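# Copy the reference drawing onto the paper pad with markers

## Task

Reproduce the reference picture called 'drawing' on the paper pad, using the markers. The picture stands for the entire sheet, and its top edge belongs at the pad's long side that is farthest from the robot. The narrow strip next to the pad is scrap for trials and does not count toward the result.

## Robot and tools

Robot: two arms, left_arm carrying a left hand and right_arm carrying a right hand (mirror images). Calibrated bases in the scene frame: left_arm at (-0.016, +0.461, 0) m with a slight yaw (quat_wxyz +1.000, 0, 0, -0.016); right_arm at (+0.049, -0.377, 0) m, unrotated. Scene frame: origin at table height halfway between the arms, +x out over the table, +z up, left_arm on the +y side. Image left/right does not match arm names.

Frames: reported hand positions, orientations, velocities and Hand targets are in each arm's own base frame. The table and the fixed cameras (cam_high, cam_above) use the scene frame. Offsets you send are along the current Hand target's own axes. Hand point axes: +z runs along straightened fingers toward the tips, +y points out of the palm, +x runs across the palm away from the thumb on the right hand but toward the thumb on the left hand. A rigid mast sticks out near the wrist on the palm side and can strike things.

A row is 48 numbers, each from -1 to 1, always both arms: left dx, dy, dz, rx, ry, rz; then 16 left hand hinge goals; left current_limit; left speed; then the same 24 for the right arm. The pose six are an offset, not a pose: 1.0 equals 0.6 m or 180 degrees, rx/ry/rz form one rotation vector, and every row counts from the Hand target at the start of that action or move, not from the previous row. Repeating an offset therefore moves further. Six zeros re-request the existing Hand target. Hinge order per hand: index_abd, index_mcp, index_pip, index_dip, middle_abd, middle_mcp, middle_pip, middle_dip, ring_abd, ring_mcp, ring_pip, ring_dip, thumb_cmc, thumb_axl, thumb_mcp, thumb_ipl. Each is an absolute goal mapped linearly between its stops; straight values: _abd 0.00, _mcp -0.75, _pip -0.58, _dip -0.70, thumb_cmc -0.71, thumb_axl -0.68, thumb_mcp -0.23, thumb_ipl -0.17. Toward +1 fingers curl toward the palm and the thumb swings in front of it. A zero is a real goal; to leave a hand alone, copy back its hand_goal, hand_current_limit and hand_speed. current_limit maps -1..+1 to 0..550 mA (floor 11 mA); speed gives (speed+1)/2 of 8.5 rad/s. Initial values +0.4 and -0.6; they persist until changed.

Tools:
- execute_actions(actions, cameras): actions is a list of actions; each action is up to 15 rows, one per 1/30 s step, and a short one repeats its final row to fill 15. An empty list returns state plus all camera images.
- move(target, speed, blend, stop_force, zero, blocking, cameras): straight-line path toward one row or a list of up to 15 rows, all offsets counted from the same starting Hand targets. speed in m/s, 0.002 to 3.6 (default 0.25; rotation up to twice that in rad/s), one value or one per target. blend in m rounds corners in a list. stop_force in N, 3 to 120, ends an arm's path when its wrist sensor feels that much resistance; don't rely on it for rotating moves, and omit it when lifting away from a surface. zero (default true) re-zeros the sensor first. blocking=false returns after about 0.5 s, not allowed with stop_force. Max 10 s per move. The result adds a move: line such as done, off_target, moving, held or fault, plus limits (paced = clipped, held = steps withheld).
- wait(seconds 0 to 10), stop(), zoom_image(camera, region [x0, y0, x1, y1] in pixels, at most 504 each way), show_instructions() to see the reference image, zero_wrist_force(arm), finished_scene(scene=1).

Results: end_effector_position in m, end_effector_quat_wxyz, velocities in m/s and rad/s; Hand target is the last commanded pose and the hand often rests slightly short of it. Per motor: hand_goal, hand_measured (same scale), hand_current_ma (positive pushes toward -1) and hand_state (moving, goal, blocked, overload). Wrist force and Wrist torque along the hand axes, plus the peak since last shown. Joint velocities may read within noise. Cameras are 896x504.

Control notes: orientation commands are clipped to 32 degrees from the measured one per step; commands lag 0.09 to 0.22 s and fast motions overshoot. Avoid paths near an arm's own base. A clearance check may hold commands that bring the arms close together.

For drawing: grip a marker firmly but keep motor current under 495 mA (5 s of that shuts a motor down). Lower slowly onto the paper with a small stop_force, stroke lightly, and lift without stop_force. Test on the scrap strip first.

Avoid: pressing beyond firm contact (the arms are stiff), net force near 150 N or joint torque over limits (shoulder and elbow 136 N m, wrists 25.4 N m), which freeze the arm for 10 s; arm-to-arm contact or gripping the other hand; dropping markers or knocking anything off the table, which fails the task; long stretched or straining holds that overheat motors.

Each tool is called as name(argument=value, ...) on one line, values as JSON.

Reference images:

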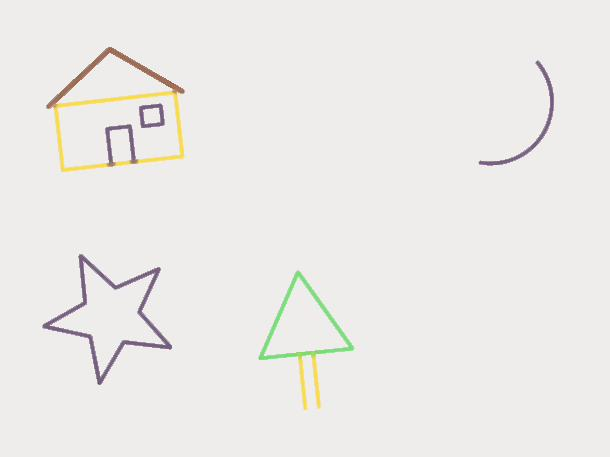

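## Session

I'll start by looking at the scene.

execute_actions(actions=[])

show_instructions()

Scene clock: 0.00 s.
left_arm: end_effector_position=(+0.2922, -0.1809, +0.3432) hand_goal=(+0.000, -0.754, -0.576, -0.696, +0.000, -0.754, -0.576, -0.696, +0.000, -0.754, -0.576, -0.696, -0.714, -0.678, -0.226, -0.168) hand_measured=(+0.000, -0.754, -0.576, -0.696, +0.000, -0.754, -0.576, -0.696, +0.000, -0.754, -0.576, -0.696, -0.714, -0.678, -0.226, -0.168) hand_current_ma=(+0, +0, +0, +0, +0, +0, +0, +0, +0, +0, +0, +0, +0, +0, +0, +0) hand_state=(goal, goal, goal, goal, goal, goal, goal, goal, goal, goal, goal, goal, goal, goal, goal, goal) hand_current_limit=0.40 hand_speed=-0.60 end_effector_quat_wxyz=(-0.031, -0.532, +0.844, +0.062) | right_arm: end_effector_position=(+0.5815, +0.4888, +0.2685) hand_goal=(+0.000, -0.754, -0.576, -0.696, +0.000, -0.754, -0.576, -0.696, +0.000, -0.754, -0.576, -0.696, -0.714, -0.678, -0.226, -0.168) hand_measured=(+0.000, -0.754, -0.576, -0.696, +0.000, -0.754, -0.576, -0.696, +0.000, -0.754, -0.576, -0.696, -0.714, -0.678, -0.226, -0.168) hand_current_ma=(+0, +0, +0, +0, +0, +0, +0, +0, +0, +0, +0, +0, +0, +0, +0, +0) hand_state=(goal, goal, goal, goal, goal, goal, goal, goal, goal, goal, goal, goal, goal, goal, goal, goal) hand_current_limit=0.40 hand_speed=-0.60 end_effector_quat_wxyz=(-0.155, +0.387, +0.621, +0.664)
Joint positions: left_arm=[2.953 -1.446 -1.726 -1.671 1.618 -2.887] | right_arm=[0.337 -0.825 1.838 -4.042 -0.668 0.698]
Joint velocities: within noise
Joint torques (N m): no reading
Wrist force (N): no reading
Wrist torque (N m): no reading
Wrist force, peak (N): no reading
Hand target: left_arm +0.2922, -0.1809, +0.3432; -0.031, -0.532, +0.844, +0.062 | right_arm +0.5815, +0.4888, +0.2685; -0.155, +0.387, +0.621, +0.664

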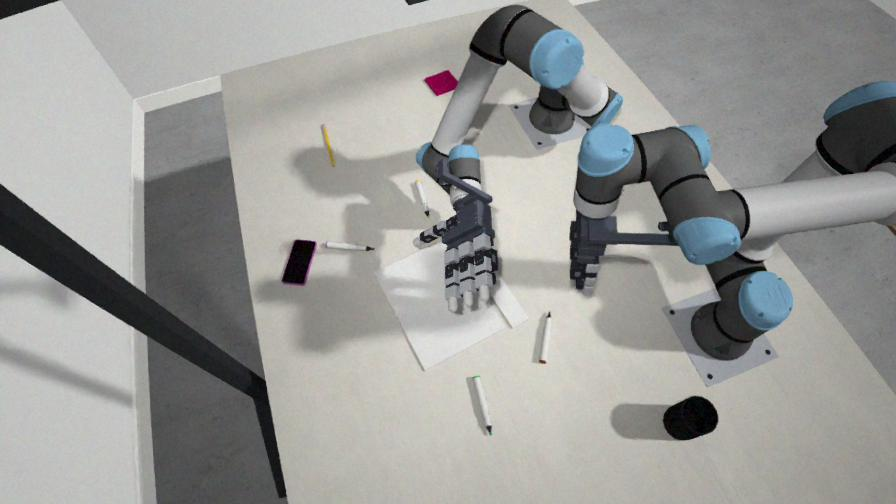

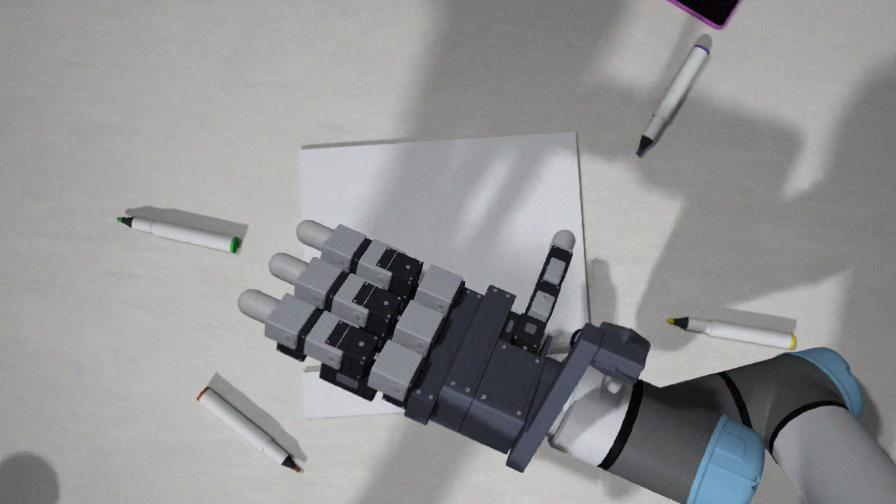

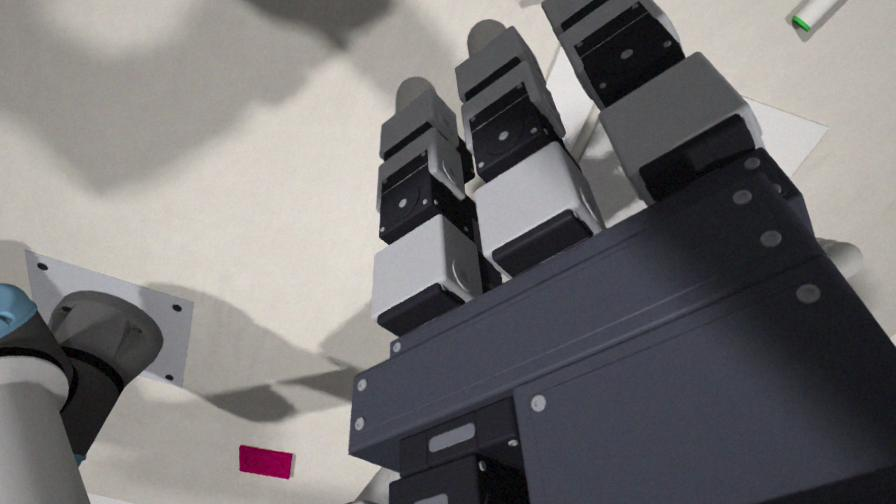

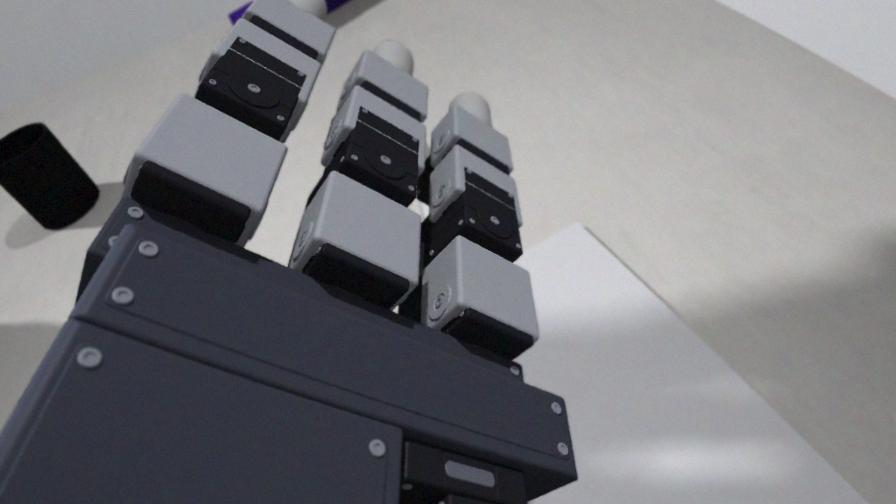

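Reference images for this scene: drawing.

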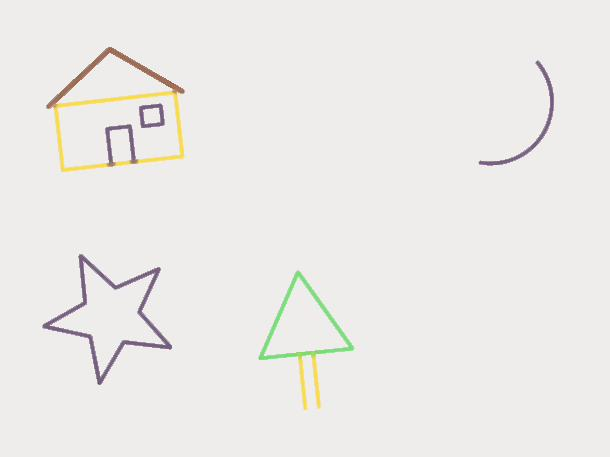

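zoom_image(camera="cam_above", region=[100, 100, 604, 500])

zoom_image(camera="cam_high", region=[260, 150, 640, 450])

zoom_image(camera="cam_above", region=[560, 0, 880, 360])

Scaled by 1.000.

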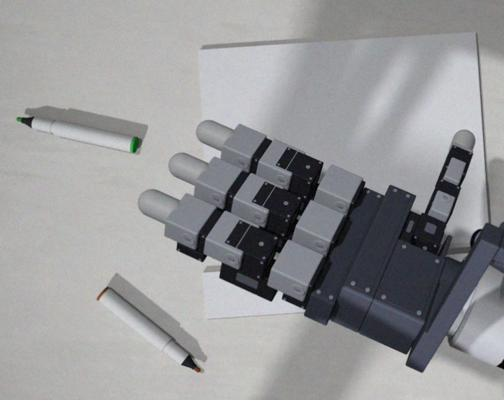

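Scaled by 1.326 from the camera's 896x504 image, which has a finer 1280x720 frame.

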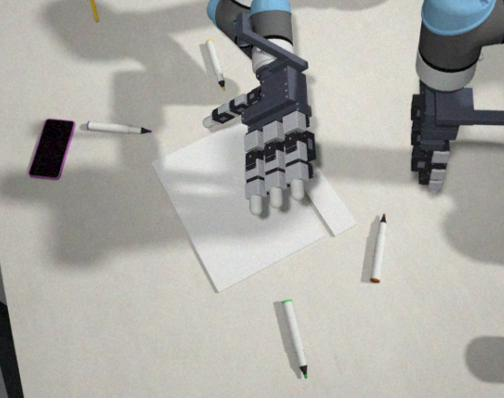

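Scaled by 1.400 from the camera's 896x504 image, which has a finer 1280x720 frame.

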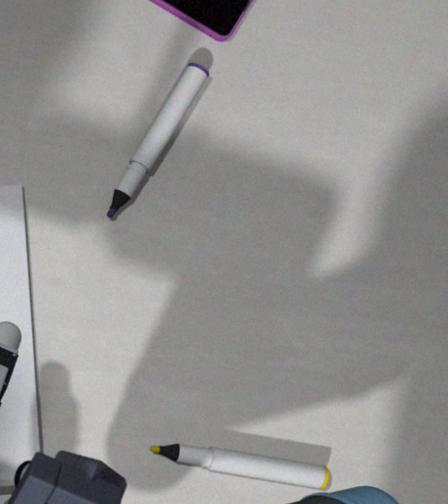

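move(target=[[0,0,0,0,0,0,0,-0.754,-0.576,-0.696,0,-0.754,-0.576,-0.696,0,-0.754,-0.576,-0.696,-0.714,-0.678,-0.226,-0.168,0.4,-0.6,0.0908,0.0707,-0.2778,-0.29,0.012,0.37,0,-0.8356,0.927,-0.696,0,-0.8356,0.927,-0.696,0,-0.8356,0.927,-0.696,0.671,-0.677,0.09,-0.168,0.4,-0.6],[0,0,0,0,0,0,0,-0.754,-0.576,-0.696,0,-0.754,-0.576,-0.696,0,-0.754,-0.576,-0.696,-0.714,-0.678,-0.226,-0.168,0.4,-0.6,-0.2352,-0.0995,-0.5498,-0.577,0.0242,0.7355,0,-0.8356,0.927,-0.696,0,-0.8356,0.927,-0.696,0,-0.8356,0.927,-0.696,0.671,-0.677,0.09,-0.168,0.4,-0.6]], speed=0.3, blend=0.05, cameras=["all"])

Scene clock: 22.10 s.
left_arm: end_effector_position=(+0.2922, -0.1809, +0.3432) hand_goal=(+0.000, -0.754, -0.576, -0.696, +0.000, -0.754, -0.576, -0.696, +0.000, -0.754, -0.576, -0.696, -0.714, -0.678, -0.226, -0.168) hand_measured=(+0.000, -0.754, -0.576, -0.696, +0.000, -0.754, -0.576, -0.696, +0.000, -0.754, -0.576, -0.696, -0.714, -0.678, -0.224, -0.168) hand_current_ma=(+0, +1, -1, +0, +0, +1, -1, +0, +0, +1, -1, +0, +0, +1, +4, +0) hand_state=(goal, goal, goal, goal, goal, goal, goal, goal, goal, goal, goal, goal, goal, goal, goal, goal) hand_current_limit=0.40 hand_speed=-0.60 end_effector_quat_wxyz=(-0.031, -0.532, +0.844, +0.062) | right_arm: end_effector_position=(+0.5234, +0.2663, +0.2728) hand_goal=(+0.000, -0.836, +0.926, -0.696, +0.000, -0.836, +0.926, -0.696, +0.000, -0.836, +0.926, -0.696, +0.670, -0.678, +0.090, -0.168) hand_measured=(+0.000, -0.830, +0.924, -0.696, +0.000, -0.832, +0.924, -0.696, +0.000, -0.832, +0.924, -0.696, +0.658, -0.678, +0.088, -0.168) hand_current_ma=(+0, +4, -1, +0, +0, +3, -1, +0, +0, +4, -1, +0, -14, +0, -1, +0) hand_state=(goal, goal, goal, goal, goal, goal, goal, goal, goal, goal, goal, goal, goal, goal, goal, goal) hand_current_limit=0.40 hand_speed=-0.60 end_effector_quat_wxyz=(-0.335, +0.684, -0.283, +0.582)
Joint positions: left_arm=[2.953 -1.446 -1.726 -1.671 1.618 -2.887] | right_arm=[0.399 -1.3 2.152 -3.893 -1.838 2.513]
Joint torques (N m): left_arm=[0.43 17.49 22.64 2.04 0.3 0.31] | right_arm=[7.11 -17.74 -21.62 -4.8 1.65 -2.63]
Wrist force (N): left_arm=[0.1 0.3 -0.2] | right_arm=[-0.1 1.4 -0.8]
Wrist torque (N m): left_arm=[0.04 -0.02 0.01] | right_arm=[0.24 0.17 0.29]
Wrist force, peak (N): left_arm=[0.0 0.5 0.0] | right_arm=[1.8 4.9 0.4]
Hand target: left_arm +0.2922, -0.1809, +0.3432; -0.031, -0.532, +0.844, +0.062 | right_arm +0.5234, +0.2663, +0.2729; -0.335, +0.684, -0.283, +0.582 (not the last commanded pose)
Off the commanded pose: left_arm 0.000 m, 0 deg | right_arm 0.170 m, 52 deg.
move: held (right_arm; a check stopped the path); path passed 1 of 2 targets; limits=held
pose unreachable (right arm): on one or more control steps of this call, first in action 0 (counted from 0), this arm could not follow its commanded pose, so it was not sent that pose on those steps. It may still have moved: this result reports where it is.
cause: moving toward the commanded pose would bring two parts of the arm too close to each other (joints 4 (wrist 1) to 6 (wrist 3) lie between them).
camera_calibration:
cam_right_wrist: T_world_to_cam=[[-0.132595, 0.293465, -0.94673, 0.287105], [-0.758638, 0.584657, 0.287482, 0.120029], [0.637877, 0.756343, 0.145111, -0.450556], [0, 0, 0, 1]] pos_world=[0.416527, 0.186345, 0.302686]

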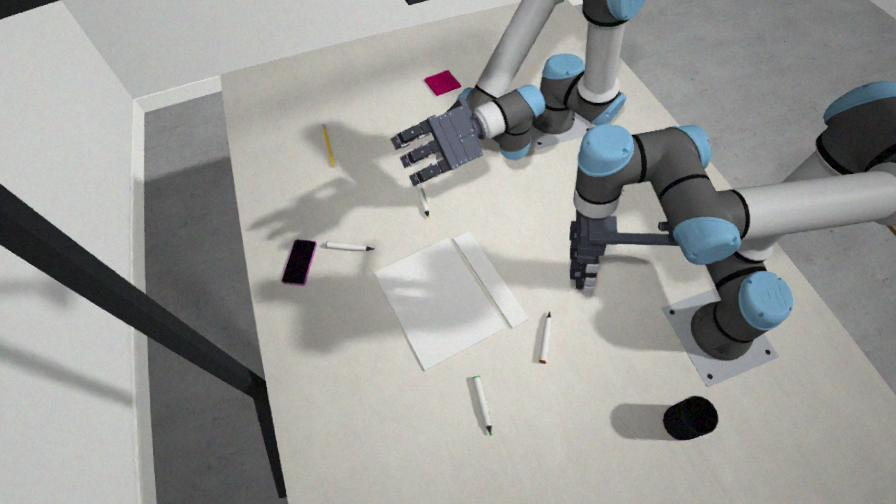

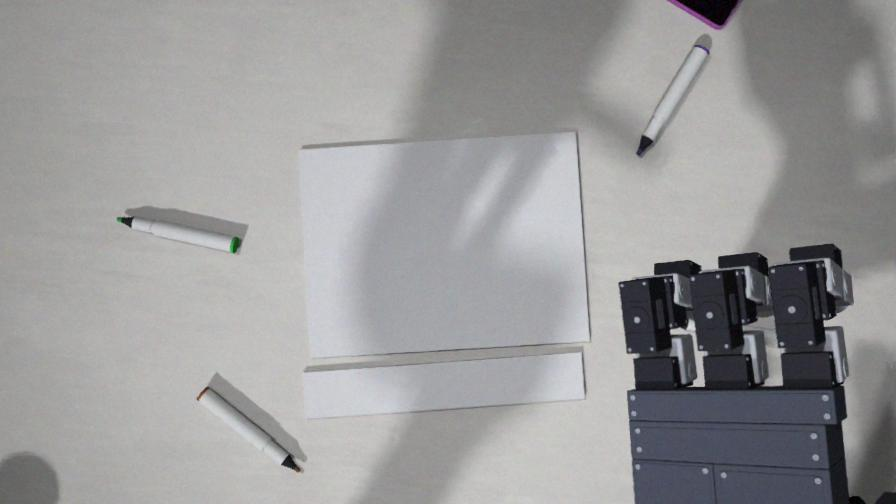

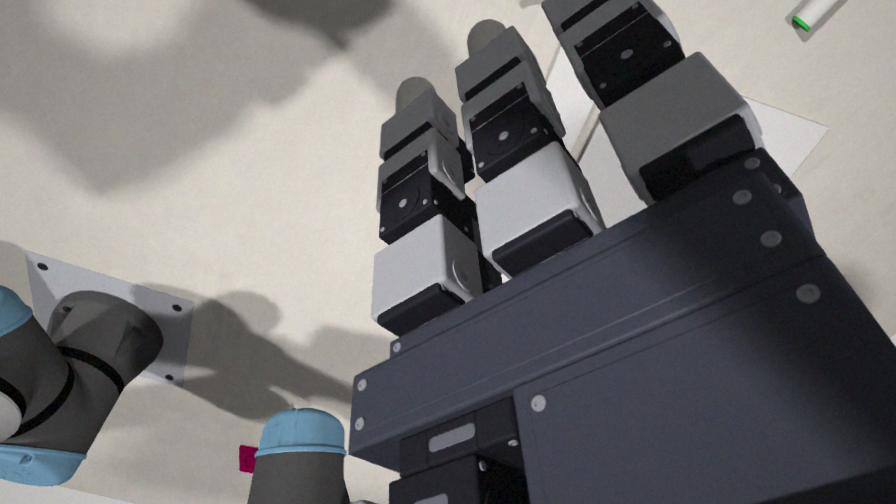

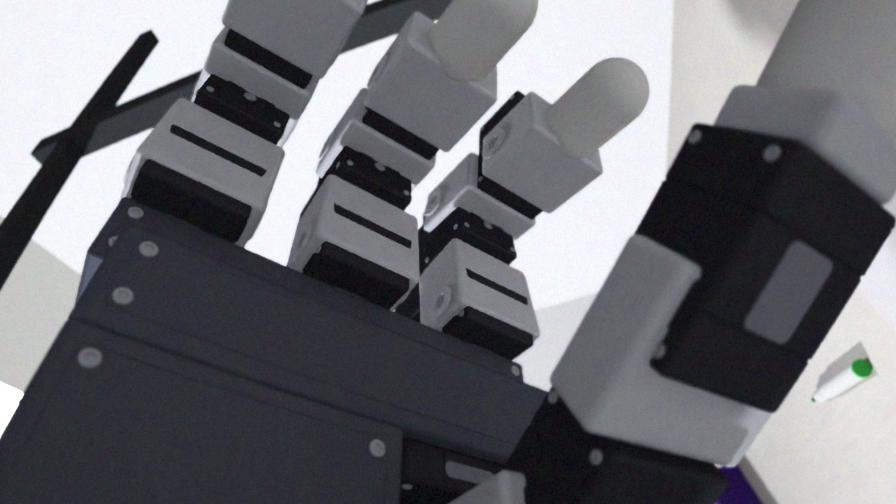

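move(target=[0,0,0,0,0,0,0,-0.754,-0.576,-0.696,0,-0.754,-0.576,-0.696,0,-0.754,-0.576,-0.696,-0.714,-0.678,-0.226,-0.168,0.4,-0.6,0.0525,-0.1293,-0.4558,0.4516,-0.5863,-0.0715,0,-0.8356,0.927,-0.696,0,-0.8356,0.927,-0.696,0,-0.8356,0.927,-0.696,0.671,-0.677,0.09,-0.168,0.4,-0.6], speed=0.4)

Scene clock: 31.53 s.
left_arm: end_effector_position=(+0.2922, -0.1809, +0.3432) hand_goal=(+0.000, -0.754, -0.576, -0.696, +0.000, -0.754, -0.576, -0.696, +0.000, -0.754, -0.576, -0.696, -0.714, -0.678, -0.226, -0.168) hand_measured=(+0.000, -0.754, -0.576, -0.696, +0.000, -0.754, -0.576, -0.696, +0.000, -0.754, -0.576, -0.696, -0.714, -0.678, -0.224, -0.168) hand_current_ma=(+0, +1, -1, +0, +0, +1, -1, +0, +0, +1, -1, +0, +0, +1, +4, +0) hand_state=(goal, goal, goal, goal, goal, goal, goal, goal, goal, goal, goal, goal, goal, goal, goal, goal) hand_current_limit=0.40 hand_speed=-0.60 end_effector_quat_wxyz=(-0.031, -0.532, +0.844, +0.062) | right_arm: end_effector_position=(+0.2584, +0.2542, +0.3797) hand_goal=(+0.000, -0.836, +0.926, -0.696, +0.000, -0.836, +0.926, -0.696, +0.000, -0.836, +0.926, -0.696, +0.670, -0.678, +0.090, -0.168) hand_measured=(+0.000, -0.830, +0.924, -0.696, +0.000, -0.832, +0.924, -0.696, +0.000, -0.832, +0.924, -0.696, +0.658, -0.678, +0.088, -0.168) hand_current_ma=(+0, +4, -1, +0, +0, +3, -1, +0, +0, +4, -1, +0, -14, +0, -1, +0) hand_state=(goal, goal, goal, goal, goal, goal, goal, goal, goal, goal, goal, goal, goal, goal, goal, goal) hand_current_limit=0.40 hand_speed=-0.60 end_effector_quat_wxyz=(+0.668, -0.529, -0.518, +0.080)
Joint positions: left_arm=[2.953 -1.446 -1.726 -1.671 1.618 -2.887] | right_arm=[-0.108 -1.405 1.935 -3.785 1.006 2.547]
Joint torques (N m): left_arm=[-0.42 18.82 23.04 2.05 0.06 0.2] | right_arm=[7.17 -14.51 -21.88 3.8 1.63 -2.44]
Wrist force (N): left_arm=[0.1 0.2 -0.1] | right_arm=[0.4 1.3 0.0]
Wrist torque (N m): left_arm=[0.03 -0.01 0.01] | right_arm=[0.15 0.06 0.33]
Wrist force, peak (N): left_arm=[0.1 0.5 -0.3] | right_arm=[-0.1 1.8 -0.7]
Hand target: left_arm +0.2922, -0.1809, +0.3432; -0.031, -0.532, +0.844, +0.062 | right_arm +0.2584, +0.2542, +0.3797; +0.668, -0.528, -0.518, +0.080
Off the commanded pose: left_arm 0.000 m, 0 deg | right_arm 0.000 m, 0 deg.
move: done

move(target=[[0,0,0,0,0,0,0,-0.754,-0.576,-0.696,0,-0.754,-0.576,-0.696,0,-0.754,-0.576,-0.696,-0.714,-0.678,-0.226,-0.168,0.4,-0.6,0.2915,-0.017,-0.3753,0.4128,0.2784,0.3134,0,-0.8356,0.927,-0.696,0,-0.8356,0.927,-0.696,0,-0.8356,0.927,-0.696,0.671,-0.677,0.09,-0.168,0.4,-0.6],[0,0,0,0,0,0,0,-0.754,-0.576,-0.696,0,-0.754,-0.576,-0.696,0,-0.754,-0.576,-0.696,-0.714,-0.678,-0.226,-0.168,0.4,-0.6,0.048,0.3875,-0.4172,0.826,0.557,0.627,0,-0.8356,0.927,-0.696,0,-0.8356,0.927,-0.696,0,-0.8356,0.927,-0.696,0.671,-0.677,0.09,-0.168,0.4,-0.6]], speed=0.4, blend=0.03)

Scene clock: 38.23 s.
left_arm: end_effector_position=(+0.2922, -0.1809, +0.3432) hand_goal=(+0.000, -0.754, -0.576, -0.696, +0.000, -0.754, -0.576, -0.696, +0.000, -0.754, -0.576, -0.696, -0.714, -0.678, -0.226, -0.168) hand_measured=(+0.000, -0.754, -0.576, -0.696, +0.000, -0.754, -0.576, -0.696, +0.000, -0.754, -0.576, -0.696, -0.714, -0.678, -0.224, -0.168) hand_current_ma=(+0, +1, -1, +0, +0, +1, -1, +0, +0, +1, -1, +0, +0, +1, +4, +0) hand_state=(goal, goal, goal, goal, goal, goal, goal, goal, goal, goal, goal, goal, goal, goal, goal, goal) hand_current_limit=0.40 hand_speed=-0.60 end_effector_quat_wxyz=(-0.031, -0.532, +0.844, +0.062) | right_arm: end_effector_position=(+0.5681, +0.2168, +0.2377) hand_goal=(+0.000, -0.836, +0.926, -0.696, +0.000, -0.836, +0.926, -0.696, +0.000, -0.836, +0.926, -0.696, +0.670, -0.678, +0.090, -0.168) hand_measured=(+0.000, -0.842, +0.926, -0.696, +0.000, -0.840, +0.926, -0.696, +0.000, -0.840, +0.926, -0.696, +0.674, -0.678, +0.090, -0.168) hand_current_ma=(+0, -4, +0, +0, +0, -3, +0, +0, +0, -3, +0, +0, +2, +0, +0, +0) hand_state=(goal, goal, goal, goal, goal, goal, goal, goal, goal, goal, goal, goal, goal, goal, goal, goal) hand_current_limit=0.40 hand_speed=-0.60 end_effector_quat_wxyz=(+0.368, +0.294, +0.771, +0.429)
Joint positions: left_arm=[2.953 -1.446 -1.726 -1.671 1.618 -2.887] | right_arm=[-0.115 -1.373 2.065 -0.25 1.004 2.548]
Joint torques (N m): left_arm=[-0.93 20 23.04 2.14 0.08 0.12] | right_arm=[-7.45 -15.38 -23.28 1.11 -2.58 -2.46]
Wrist force (N): left_arm=[-0.1 0.2 -0.1] | right_arm=[2.0 -0.6 0.9]
Wrist torque (N m): left_arm=[0.03 0.01 -0.01] | right_arm=[-0.19 -0.28 0.25]
Wrist force, peak (N): left_arm=[0.4 0.5 0.1] | right_arm=[2.3 -1.0 1.2]
Hand target: left_arm +0.2922, -0.1809, +0.3432; -0.031, -0.532, +0.844, +0.062 | right_arm +0.5681, +0.2168, +0.2377; +0.368, +0.294, +0.771, +0.429
Off the commanded pose: left_arm 0.000 m, 0 deg | right_arm 0.000 m, 0 deg.
move: done

move(target=[0,0,0,0,0,0,0,-0.754,-0.576,-0.696,0,-0.754,-0.576,-0.696,0,-0.754,-0.576,-0.696,-0.714,-0.678,-0.226,-0.168,0.4,-0.6,-0.0017,-0.1893,-0.054,0.1913,0.1321,-0.7744,0,-0.8356,0.927,-0.696,0,-0.8356,0.927,-0.696,0,-0.8356,0.927,-0.696,0.671,-0.677,0.09,-0.168,0.4,-0.6], speed=0.4, cameras=["all"])

Scene clock: 42.97 s.
left_arm: end_effector_position=(+0.2922, -0.1809, +0.3432) hand_goal=(+0.000, -0.754, -0.576, -0.696, +0.000, -0.754, -0.576, -0.696, +0.000, -0.754, -0.576, -0.696, -0.714, -0.678, -0.226, -0.168) hand_measured=(+0.000, -0.754, -0.576, -0.696, +0.000, -0.754, -0.576, -0.696, +0.000, -0.754, -0.576, -0.696, -0.714, -0.678, -0.224, -0.168) hand_current_ma=(+0, +1, -1, +0, +0, +1, -1, +0, +0, +1, -1, +0, +0, +1, +4, +0) hand_state=(goal, goal, goal, goal, goal, goal, goal, goal, goal, goal, goal, goal, goal, goal, goal, goal) hand_current_limit=0.40 hand_speed=-0.60 end_effector_quat_wxyz=(-0.031, -0.532, +0.844, +0.062) | right_arm: end_effector_position=(+0.5266, +0.1495, +0.1500) hand_goal=(+0.000, -0.836, +0.926, -0.696, +0.000, -0.836, +0.926, -0.696, +0.000, -0.836, +0.926, -0.696, +0.670, -0.678, +0.090, -0.168) hand_measured=(+0.000, -0.832, +0.926, -0.696, +0.000, -0.834, +0.926, -0.696, +0.000, -0.832, +0.926, -0.696, +0.672, -0.678, +0.090, -0.168) hand_current_ma=(+0, +2, +0, +0, +0, +2, +0, +0, +0, +2, +0, +0, +1, +0, +0, +0) hand_state=(goal, goal, goal, goal, goal, goal, goal, goal, goal, goal, goal, goal, goal, goal, goal, goal) hand_current_limit=0.40 hand_speed=-0.60 end_effector_quat_wxyz=(-0.315, +0.602, -0.652, +0.338)
Joint positions: left_arm=[2.953 -1.446 -1.726 -1.671 1.618 -2.887] | right_arm=[0.009 -1.379 1.763 0.229 1.639 0.053]
Joint torques (N m): left_arm=[0.64 19.96 22.03 2.16 0.13 0.09] | right_arm=[8.49 -40.09 -11.68 -2.03 1.97 -2.3]
Wrist force (N): left_arm=[0.0 -0.1 0.0] | right_arm=[1.5 1.7 0.6]
Wrist torque (N m): left_arm=[-0.02 0.00 0.01] | right_arm=[0.13 -0.15 0.45]
Wrist force, peak (N): left_arm=[-0.1 0.6 0.2] | right_arm=[3.1 0.0 1.9]
Hand target: left_arm +0.2922, -0.1809, +0.3432; -0.031, -0.532, +0.844, +0.062 | right_arm +0.5266, +0.1494, +0.1500; -0.315, +0.602, -0.651, +0.338
Off the commanded pose: left_arm 0.000 m, 0 deg | right_arm 0.000 m, 0 deg.
move: done
camera_calibration:
cam_right_wrist: T_world_to_cam=[[-0.260996, 0.848792, -0.459819, 0.117134], [-0.205097, 0.416697, 0.885606, -0.130071], [0.943301, 0.325447, 0.065328, -0.430838], [0, 0, 0, 1]] pos_world=[0.410304, 0.0949926, 0.197198]

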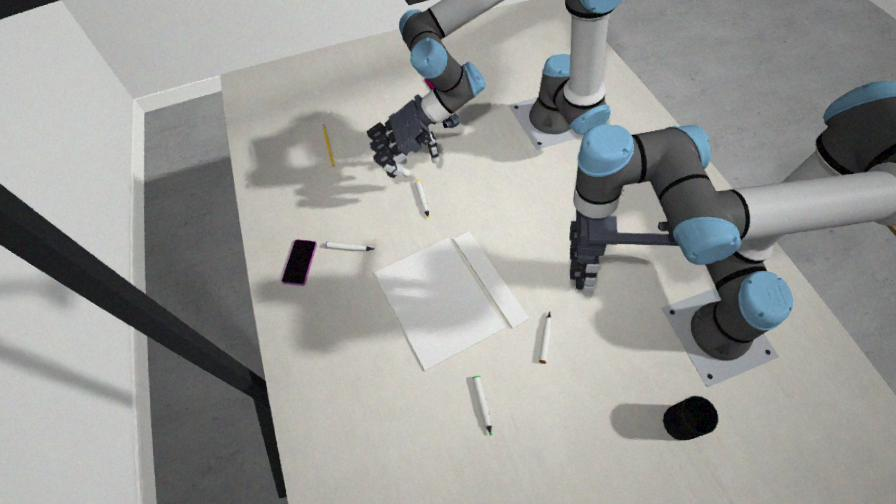

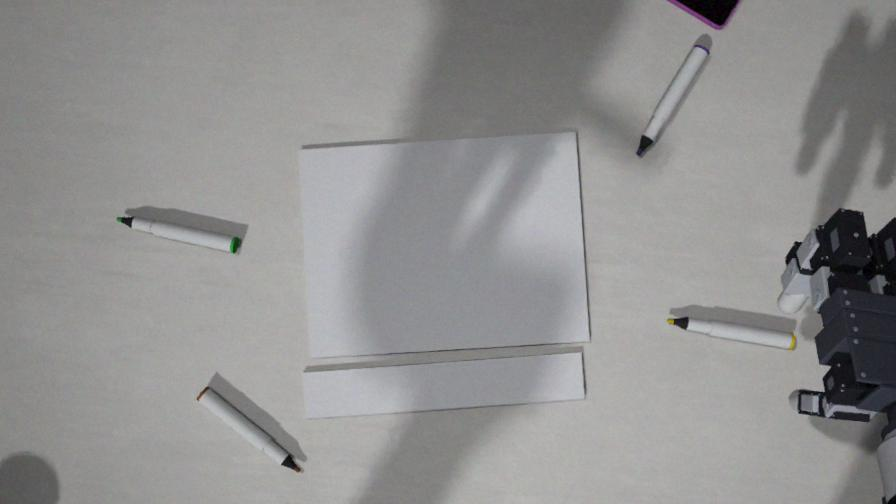

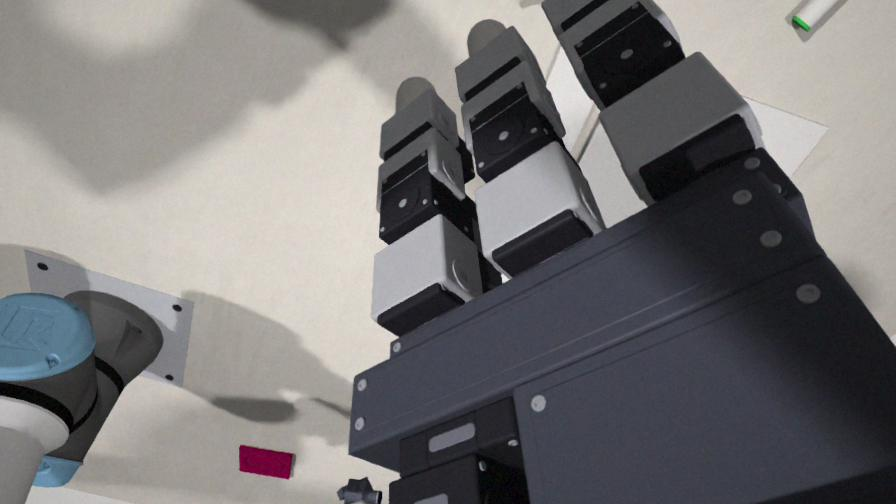

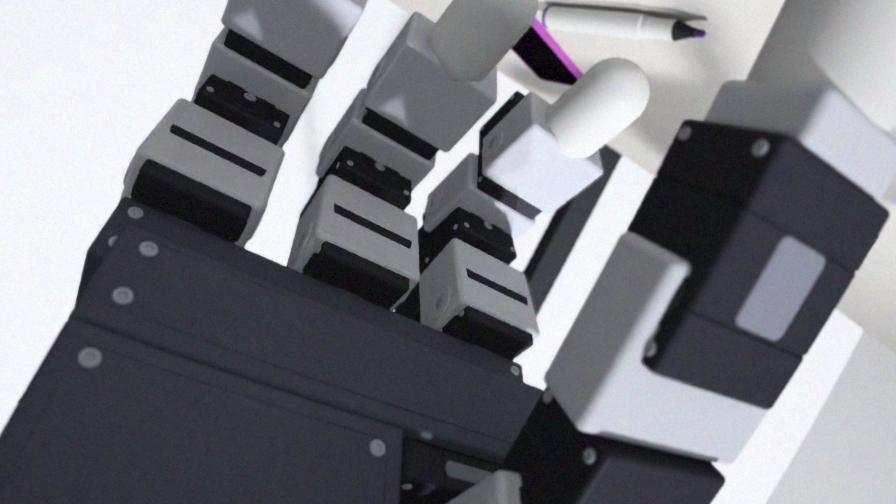

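zoom_image(camera="cam_above", region=[640, 180, 896, 460])

zoom_image(camera="cam_high", region=[320, 60, 560, 240])

Scaled by 1.800 from the camera's 896x504 image, which has a finer 1280x720 frame.

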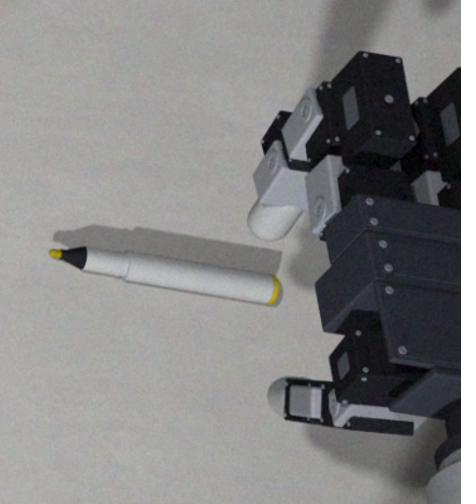

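Scaled by 2.100 from the camera's 896x504 image, which has a finer 1280x720 frame.

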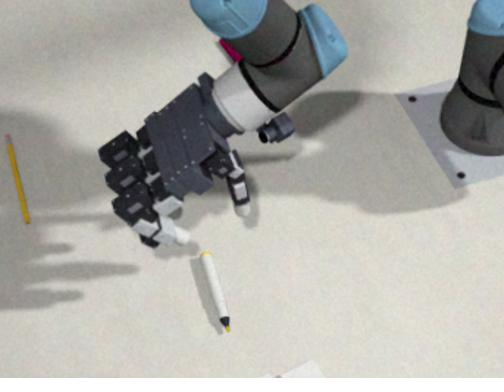

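move(target=[[0,0,0,0,0,0,0,-0.754,-0.576,-0.696,0,-0.754,-0.576,-0.696,0,-0.754,-0.576,-0.696,-0.714,-0.678,-0.226,-0.168,0.4,-0.6,0,0.1365,0.0956,0,0,0,0,-0.8356,0.927,-0.696,0,-0.8356,0.927,-0.696,0,-0.8356,0.927,-0.696,0.671,-0.677,0.09,-0.168,0.4,-0.6],[0,0,0,0,0,0,0,-0.754,-0.576,-0.696,0,-0.754,-0.576,-0.696,0,-0.754,-0.576,-0.696,-0.714,-0.678,-0.226,-0.168,0.4,-0.6,0,0.1747,0.1224,0,0,0,0,-0.8356,0.927,-0.696,0,-0.8356,0.927,-0.696,0,-0.8356,0.927,-0.696,0.671,-0.677,0.09,-0.168,0.4,-0.6]], speed=[0.15, 0.03], stop_force=6, cameras=["cam_above", "cam_high", "cam_right_wrist"])

Scene clock: 48.30 s.
left_arm: end_effector_position=(+0.2922, -0.1809, +0.3432) hand_goal=(+0.000, -0.754, -0.576, -0.696, +0.000, -0.754, -0.576, -0.696, +0.000, -0.754, -0.576, -0.696, -0.714, -0.678, -0.226, -0.168) hand_measured=(+0.000, -0.754, -0.576, -0.696, +0.000, -0.754, -0.576, -0.696, +0.000, -0.754, -0.576, -0.696, -0.714, -0.678, -0.224, -0.168) hand_current_ma=(+0, +1, -1, +0, +0, +1, -1, +0, +0, +1, -1, +0, +0, +1, +4, +0) hand_state=(goal, goal, goal, goal, goal, goal, goal, goal, goal, goal, goal, goal, goal, goal, goal, goal) hand_current_limit=0.40 hand_speed=-0.60 end_effector_quat_wxyz=(-0.031, -0.532, +0.844, +0.062) | right_arm: end_effector_position=(+0.5266, +0.1499, +0.0220) hand_goal=(+0.000, -0.836, +0.926, -0.696, +0.000, -0.836, +0.926, -0.696, +0.000, -0.836, +0.926, -0.696, +0.670, -0.678, +0.090, -0.168) hand_measured=(+0.000, -0.832, +0.926, -0.696, +0.000, -0.832, +0.926, -0.696, +0.000, -0.832, +0.926, -0.696, +0.672, -0.678, +0.090, -0.168) hand_current_ma=(+0, +3, +0, +0, +0, +2, +0, +0, +0, +2, +0, +0, +1, +0, +0, +0) hand_state=(goal, goal, goal, goal, goal, goal, goal, goal, goal, goal, goal, goal, goal, goal, goal, goal) hand_current_limit=0.40 hand_speed=-0.60 end_effector_quat_wxyz=(-0.315, +0.602, -0.651, +0.338)
Joint positions: left_arm=[2.953 -1.446 -1.726 -1.671 1.618 -2.887] | right_arm=[0.01 -1.216 1.928 -0.099 1.64 0.053]
Joint torques (N m): left_arm=[0.25 18.85 23.89 2.46 0.46 0.21] | right_arm=[7.54 -23.23 -8.64 -2.25 1.89 2.26]
Wrist force (N): left_arm=[0.1 0.1 0.0] | right_arm=[1.4 1.5 0.7]
Wrist torque (N m): left_arm=[0.01 -0.01 0.02] | right_arm=[0.09 -0.12 0.37]
Wrist force, peak (N): left_arm=[0.0 0.6 -0.1] | right_arm=[1.5 2.1 1.1]
Hand target: left_arm +0.2922, -0.1809, +0.3432; -0.031, -0.532, +0.844, +0.062 | right_arm +0.5266, +0.1499, +0.0220; -0.315, +0.602, -0.651, +0.338
Off the commanded pose: left_arm 0.000 m, 0 deg | right_arm 0.000 m, 0 deg.
move: done
camera_calibration:
cam_right_wrist: T_world_to_cam=[[-0.261062, 0.848551, -0.460225, 0.0580169], [-0.205298, 0.417047, 0.885395, -0.0168157], [0.943239, 0.325626, 0.0653312, -0.422598], [0, 0, 0, 1]] pos_world=[0.410304, 0.0953914, 0.0691981]
Images, in order (width x height): cam_high 896x504, cam_above 896x504, cam_right_wrist 896x504.

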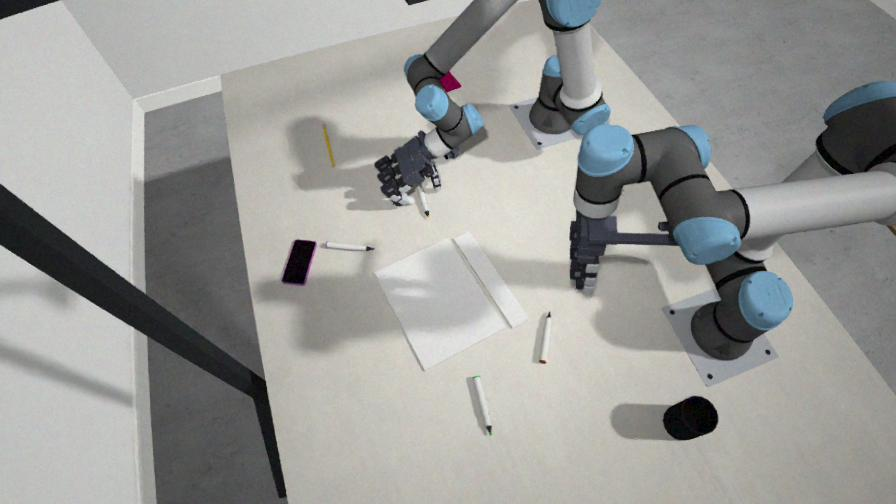

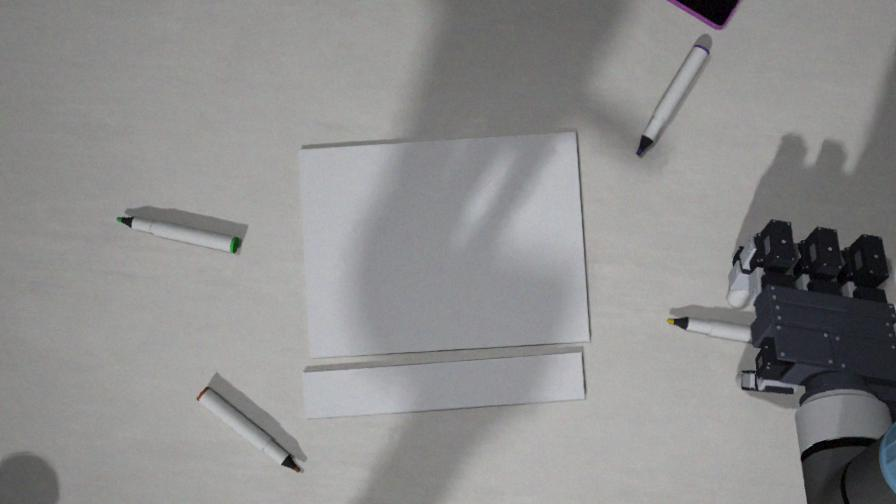

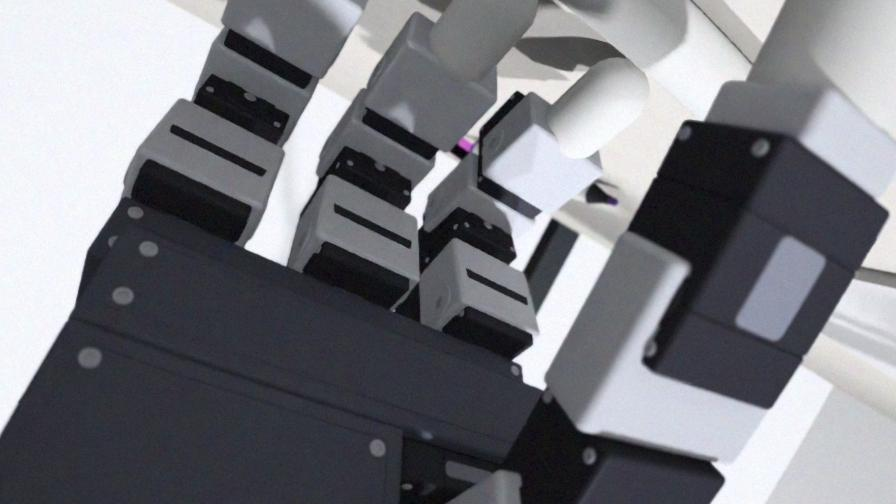

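move(target=[0,0,0,0,0,0,0,-0.754,-0.576,-0.696,0,-0.754,-0.576,-0.696,0,-0.754,-0.576,-0.696,-0.714,-0.678,-0.226,-0.168,0.4,-0.6,0,0.0034,0.0024,0,0,0,0,-0.8356,0.927,-0.696,0,-0.8356,0.927,-0.696,0,-0.8356,0.927,-0.696,0.671,-0.677,0.09,-0.168,0.4,-0.6], speed=0.02, stop_force=5)

move(target=[0,0,0,0,0,0,0,-0.754,-0.576,-0.696,0,-0.754,-0.576,-0.696,0,-0.754,-0.576,-0.696,-0.714,-0.678,-0.226,-0.168,0.4,-0.6,0,0,0,0,0,0,0,-0.56,0.927,-0.696,0,-0.56,0.927,-0.696,0,-0.8356,0.927,-0.696,0.671,-0.677,0.31,-0.168,0.2,-0.92], cameras=["cam_above", "cam_right_wrist"])

Scene clock: 50.60 s.
left_arm: end_effector_position=(+0.2922, -0.1809, +0.3432) hand_goal=(+0.000, -0.754, -0.576, -0.696, +0.000, -0.754, -0.576, -0.696, +0.000, -0.754, -0.576, -0.696, -0.714, -0.678, -0.226, -0.168) hand_measured=(+0.000, -0.754, -0.576, -0.696, +0.000, -0.754, -0.576, -0.696, +0.000, -0.754, -0.576, -0.696, -0.714, -0.678, -0.224, -0.168) hand_current_ma=(+0, +1, -1, +0, +0, +1, -1, +0, +0, +1, -1, +0, +0, +1, +4, +0) hand_state=(goal, goal, goal, goal, goal, goal, goal, goal, goal, goal, goal, goal, goal, goal, goal, goal) hand_current_limit=0.40 hand_speed=-0.60 end_effector_quat_wxyz=(-0.031, -0.532, +0.844, +0.062) | right_arm: end_effector_position=(+0.5266, +0.1499, +0.0206) hand_goal=(+0.000, -0.836, +0.926, -0.696, +0.000, -0.836, +0.926, -0.696, +0.000, -0.836, +0.926, -0.696, +0.670, -0.678, +0.090, -0.168) hand_measured=(+0.000, -0.834, +0.928, -0.696, +0.000, -0.836, +0.930, -0.694, +0.000, -0.836, +0.932, -0.694, +0.672, -0.678, +0.090, -0.168) hand_current_ma=(+0, +1, +2, +0, +0, +0, +3, +0, +0, +0, +5, +1, +1, +0, +0, +0) hand_state=(goal, goal, goal, goal, goal, goal, goal, goal, goal, goal, goal, goal, goal, goal, goal, goal) hand_current_limit=0.40 hand_speed=-0.60 end_effector_quat_wxyz=(-0.315, +0.602, -0.651, +0.338)
Joint positions: left_arm=[2.953 -1.446 -1.726 -1.671 1.618 -2.887] | right_arm=[0.01 -1.214 1.929 -0.102 1.64 0.053]
Joint torques (N m): left_arm=[0.04 17.99 23.72 2.31 0.39 0.13] | right_arm=[7.84 -42 -21.35 2.01 1.14 1.96]
Wrist force (N): left_arm=[-0.1 0.4 -0.2] | right_arm=[1.5 -1.4 0.2]
Wrist torque (N m): left_arm=[0.06 0.00 -0.02] | right_arm=[0.12 -0.13 0.31]
Wrist force, peak (N): left_arm=[0.0 0.5 -0.2] | right_arm=[1.8 -4.7 -0.5]
Hand target: left_arm +0.2922, -0.1809, +0.3432; -0.031, -0.532, +0.844, +0.062 | right_arm +0.5266, +0.1499, +0.0206; -0.315, +0.602, -0.651, +0.338 (not the last commanded pose)
Off the commanded pose: left_arm 0.000 m, 0 deg | right_arm 0.001 m, 0 deg.
move: contact (right_arm)

Scene clock: 51.87 s.
left_arm: end_effector_position=(+0.2922, -0.1809, +0.3432) hand_goal=(+0.000, -0.754, -0.576, -0.696, +0.000, -0.754, -0.576, -0.696, +0.000, -0.754, -0.576, -0.696, -0.714, -0.678, -0.226, -0.168) hand_measured=(+0.000, -0.754, -0.576, -0.696, +0.000, -0.754, -0.576, -0.696, +0.000, -0.754, -0.576, -0.696, -0.714, -0.678, -0.224, -0.168) hand_current_ma=(+0, +1, -1, +0, +0, +1, -1, +0, +0, +1, -1, +0, +0, +1, +4, +0) hand_state=(goal, goal, goal, goal, goal, goal, goal, goal, goal, goal, goal, goal, goal, goal, goal, goal) hand_current_limit=0.40 hand_speed=-0.60 end_effector_quat_wxyz=(-0.031, -0.532, +0.844, +0.062) | right_arm: end_effector_position=(+0.5266, +0.1499, +0.0206) hand_goal=(+0.000, -0.560, +0.926, -0.696, +0.000, -0.560, +0.926, -0.696, +0.000, -0.836, +0.926, -0.696, +0.670, -0.678, +0.310, -0.168) hand_measured=(+0.000, -0.590, +0.922, -0.696, +0.000, -0.584, +0.920, -0.698, +0.000, -0.836, +0.932, -0.694, +0.670, -0.678, +0.266, -0.184) hand_current_ma=(+0, -56, -3, +0, +0, -38, -6, -1, +0, +0, +5, +1, +0, +0, -122, -31) hand_state=(goal, blocked, goal, goal, goal, blocked, goal, goal, goal, goal, goal, goal, goal, goal, blocked, goal) hand_current_limit=0.20 hand_speed=-0.92 end_effector_quat_wxyz=(-0.315, +0.602, -0.651, +0.338)
Joint positions: left_arm=[2.953 -1.446 -1.726 -1.671 1.618 -2.887] | right_arm=[0.01 -1.214 1.929 -0.102 1.64 0.053]
Joint torques (N m): left_arm=[0.14 19.67 23.99 2.47 0.4 0.1] | right_arm=[7.95 -41.87 -18.73 0.64 1.2 1.77]
Wrist force (N): left_arm=[0.1 0.0 0.2] | right_arm=[1.4 -0.3 0.3]
Wrist torque (N m): left_arm=[-0.03 -0.01 0.01] | right_arm=[0.10 -0.11 0.29]
Wrist force, peak (N): left_arm=[-0.4 0.1 0.3] | right_arm=[1.6 -1.4 -2.4]
Hand target: left_arm +0.2922, -0.1809, +0.3432; -0.031, -0.532, +0.844, +0.062 | right_arm +0.5266, +0.1499, +0.0206; -0.315, +0.602, -0.651, +0.338
Off the commanded pose: left_arm 0.000 m, 0 deg | right_arm 0.000 m, 0 deg.
move: done
camera_calibration:
cam_right_wrist: T_world_to_cam=[[-0.261001, 0.848532, -0.460295, 0.0573803], [-0.205405, 0.417087, 0.885351, -0.0155126], [0.943232, 0.325624, 0.0654322, -0.422605], [0, 0, 0, 1]] pos_world=[0.410404, 0.0953914, 0.0677979]
Images, in order (width x height): cam_above 896x504, cam_right_wrist 896x504.

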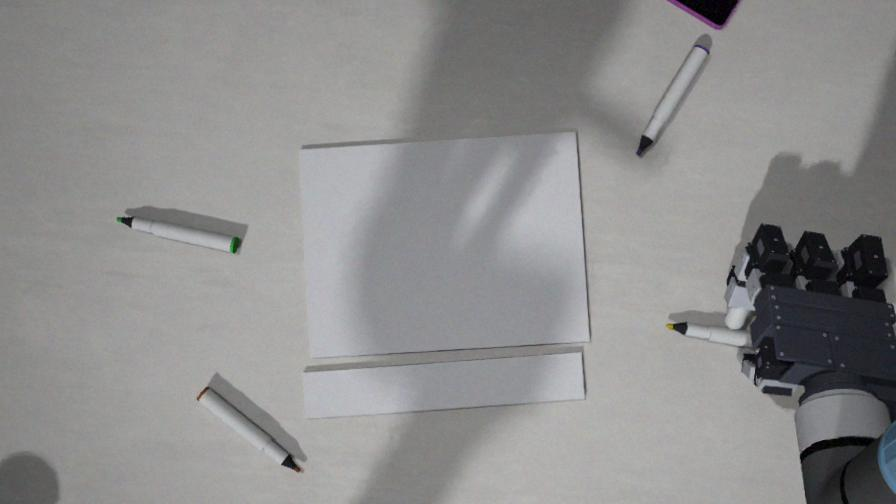

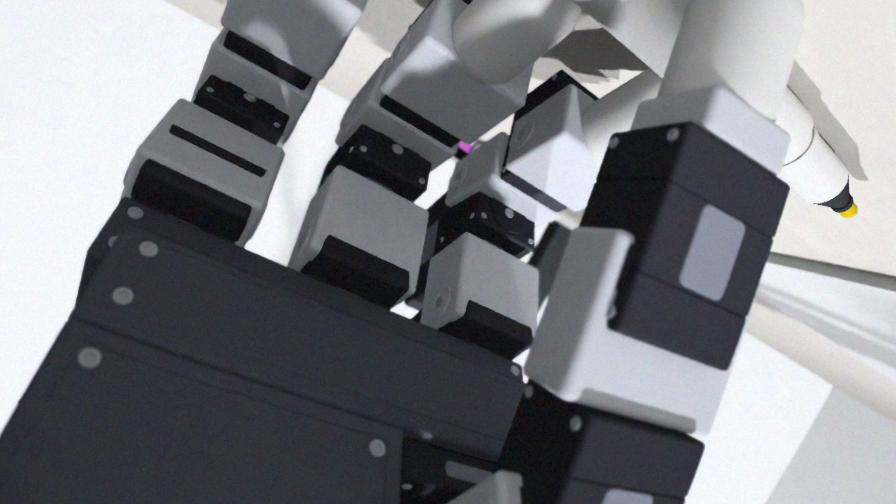

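move(target=[0,0,0,0,0,0,0,-0.754,-0.576,-0.696,0,-0.754,-0.576,-0.696,0,-0.754,-0.576,-0.696,-0.714,-0.678,-0.226,-0.168,0.4,-0.6,0,0,0,0,0,0,0,-0.48,0.927,-0.696,0,-0.48,0.927,-0.696,0,-0.8356,0.927,-0.696,0.671,-0.677,0.37,-0.168,0.4,-0.94], cameras=["cam_right_wrist"])

Scene clock: 52.97 s.
left_arm: end_effector_position=(+0.2922, -0.1809, +0.3432) hand_goal=(+0.000, -0.754, -0.576, -0.696, +0.000, -0.754, -0.576, -0.696, +0.000, -0.754, -0.576, -0.696, -0.714, -0.678, -0.226, -0.168) hand_measured=(+0.000, -0.754, -0.576, -0.696, +0.000, -0.754, -0.576, -0.696, +0.000, -0.754, -0.576, -0.696, -0.714, -0.678, -0.224, -0.168) hand_current_ma=(+0, +1, -1, +0, +0, +1, -1, +0, +0, +1, -1, +0, +0, +1, +4, +0) hand_state=(goal, goal, goal, goal, goal, goal, goal, goal, goal, goal, goal, goal, goal, goal, goal, goal) hand_current_limit=0.40 hand_speed=-0.60 end_effector_quat_wxyz=(-0.031, -0.532, +0.844, +0.062) | right_arm: end_effector_position=(+0.5266, +0.1499, +0.0206) hand_goal=(+0.000, -0.480, +0.926, -0.696, +0.000, -0.480, +0.926, -0.696, +0.000, -0.836, +0.926, -0.696, +0.670, -0.678, +0.370, -0.168) hand_measured=(+0.000, -0.556, +0.916, -0.700, +0.000, -0.538, +0.910, -0.704, +0.000, -0.836, +0.932, -0.694, +0.666, -0.680, +0.266, -0.208) hand_current_ma=(+0, -208, -10, -3, +0, -141, -19, -6, +0, +0, +5, +1, -2, -1, -385, -113) hand_state=(goal, blocked, goal, goal, goal, blocked, goal, goal, goal, goal, goal, goal, goal, goal, blocked, blocked) hand_current_limit=0.40 hand_speed=-0.94 end_effector_quat_wxyz=(-0.315, +0.602, -0.651, +0.338)
Joint positions: left_arm=[2.953 -1.446 -1.726 -1.671 1.618 -2.887] | right_arm=[0.01 -1.214 1.929 -0.102 1.64 0.053]
Joint torques (N m): left_arm=[0.41 19.61 23.96 2.28 0.32 0.31] | right_arm=[5.33 -37.76 -15.91 -0.39 0.9 2.03]
Wrist force (N): left_arm=[0.2 0.2 0.1] | right_arm=[1.4 0.0 0.4]
Wrist torque (N m): left_arm=[0.01 -0.01 0.01] | right_arm=[0.12 -0.12 0.30]
Wrist force, peak (N): left_arm=[0.1 0.4 -0.2] | right_arm=[1.9 -0.1 0.2]
Hand target: left_arm +0.2922, -0.1809, +0.3432; -0.031, -0.532, +0.844, +0.062 | right_arm +0.5266, +0.1499, +0.0206; -0.315, +0.602, -0.651, +0.338
Off the commanded pose: left_arm 0.000 m, 0 deg | right_arm 0.000 m, 0 deg.
move: done
camera_calibration:
cam_right_wrist: T_world_to_cam=[[-0.261001, 0.848532, -0.460295, 0.0573803], [-0.205405, 0.417087, 0.885351, -0.0155126], [0.943232, 0.325624, 0.0654322, -0.422605], [0, 0, 0, 1]] pos_world=[0.410404, 0.0953914, 0.0677979]
Images, in order (width x height): cam_right_wrist 896x504.

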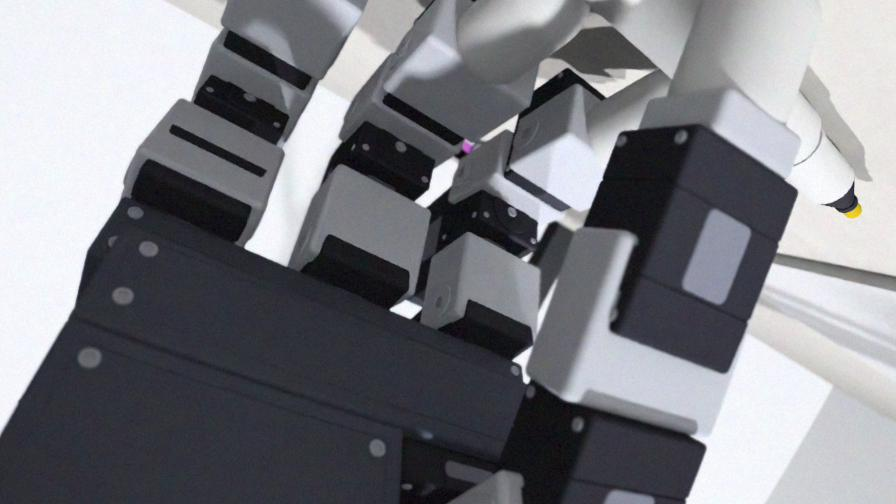

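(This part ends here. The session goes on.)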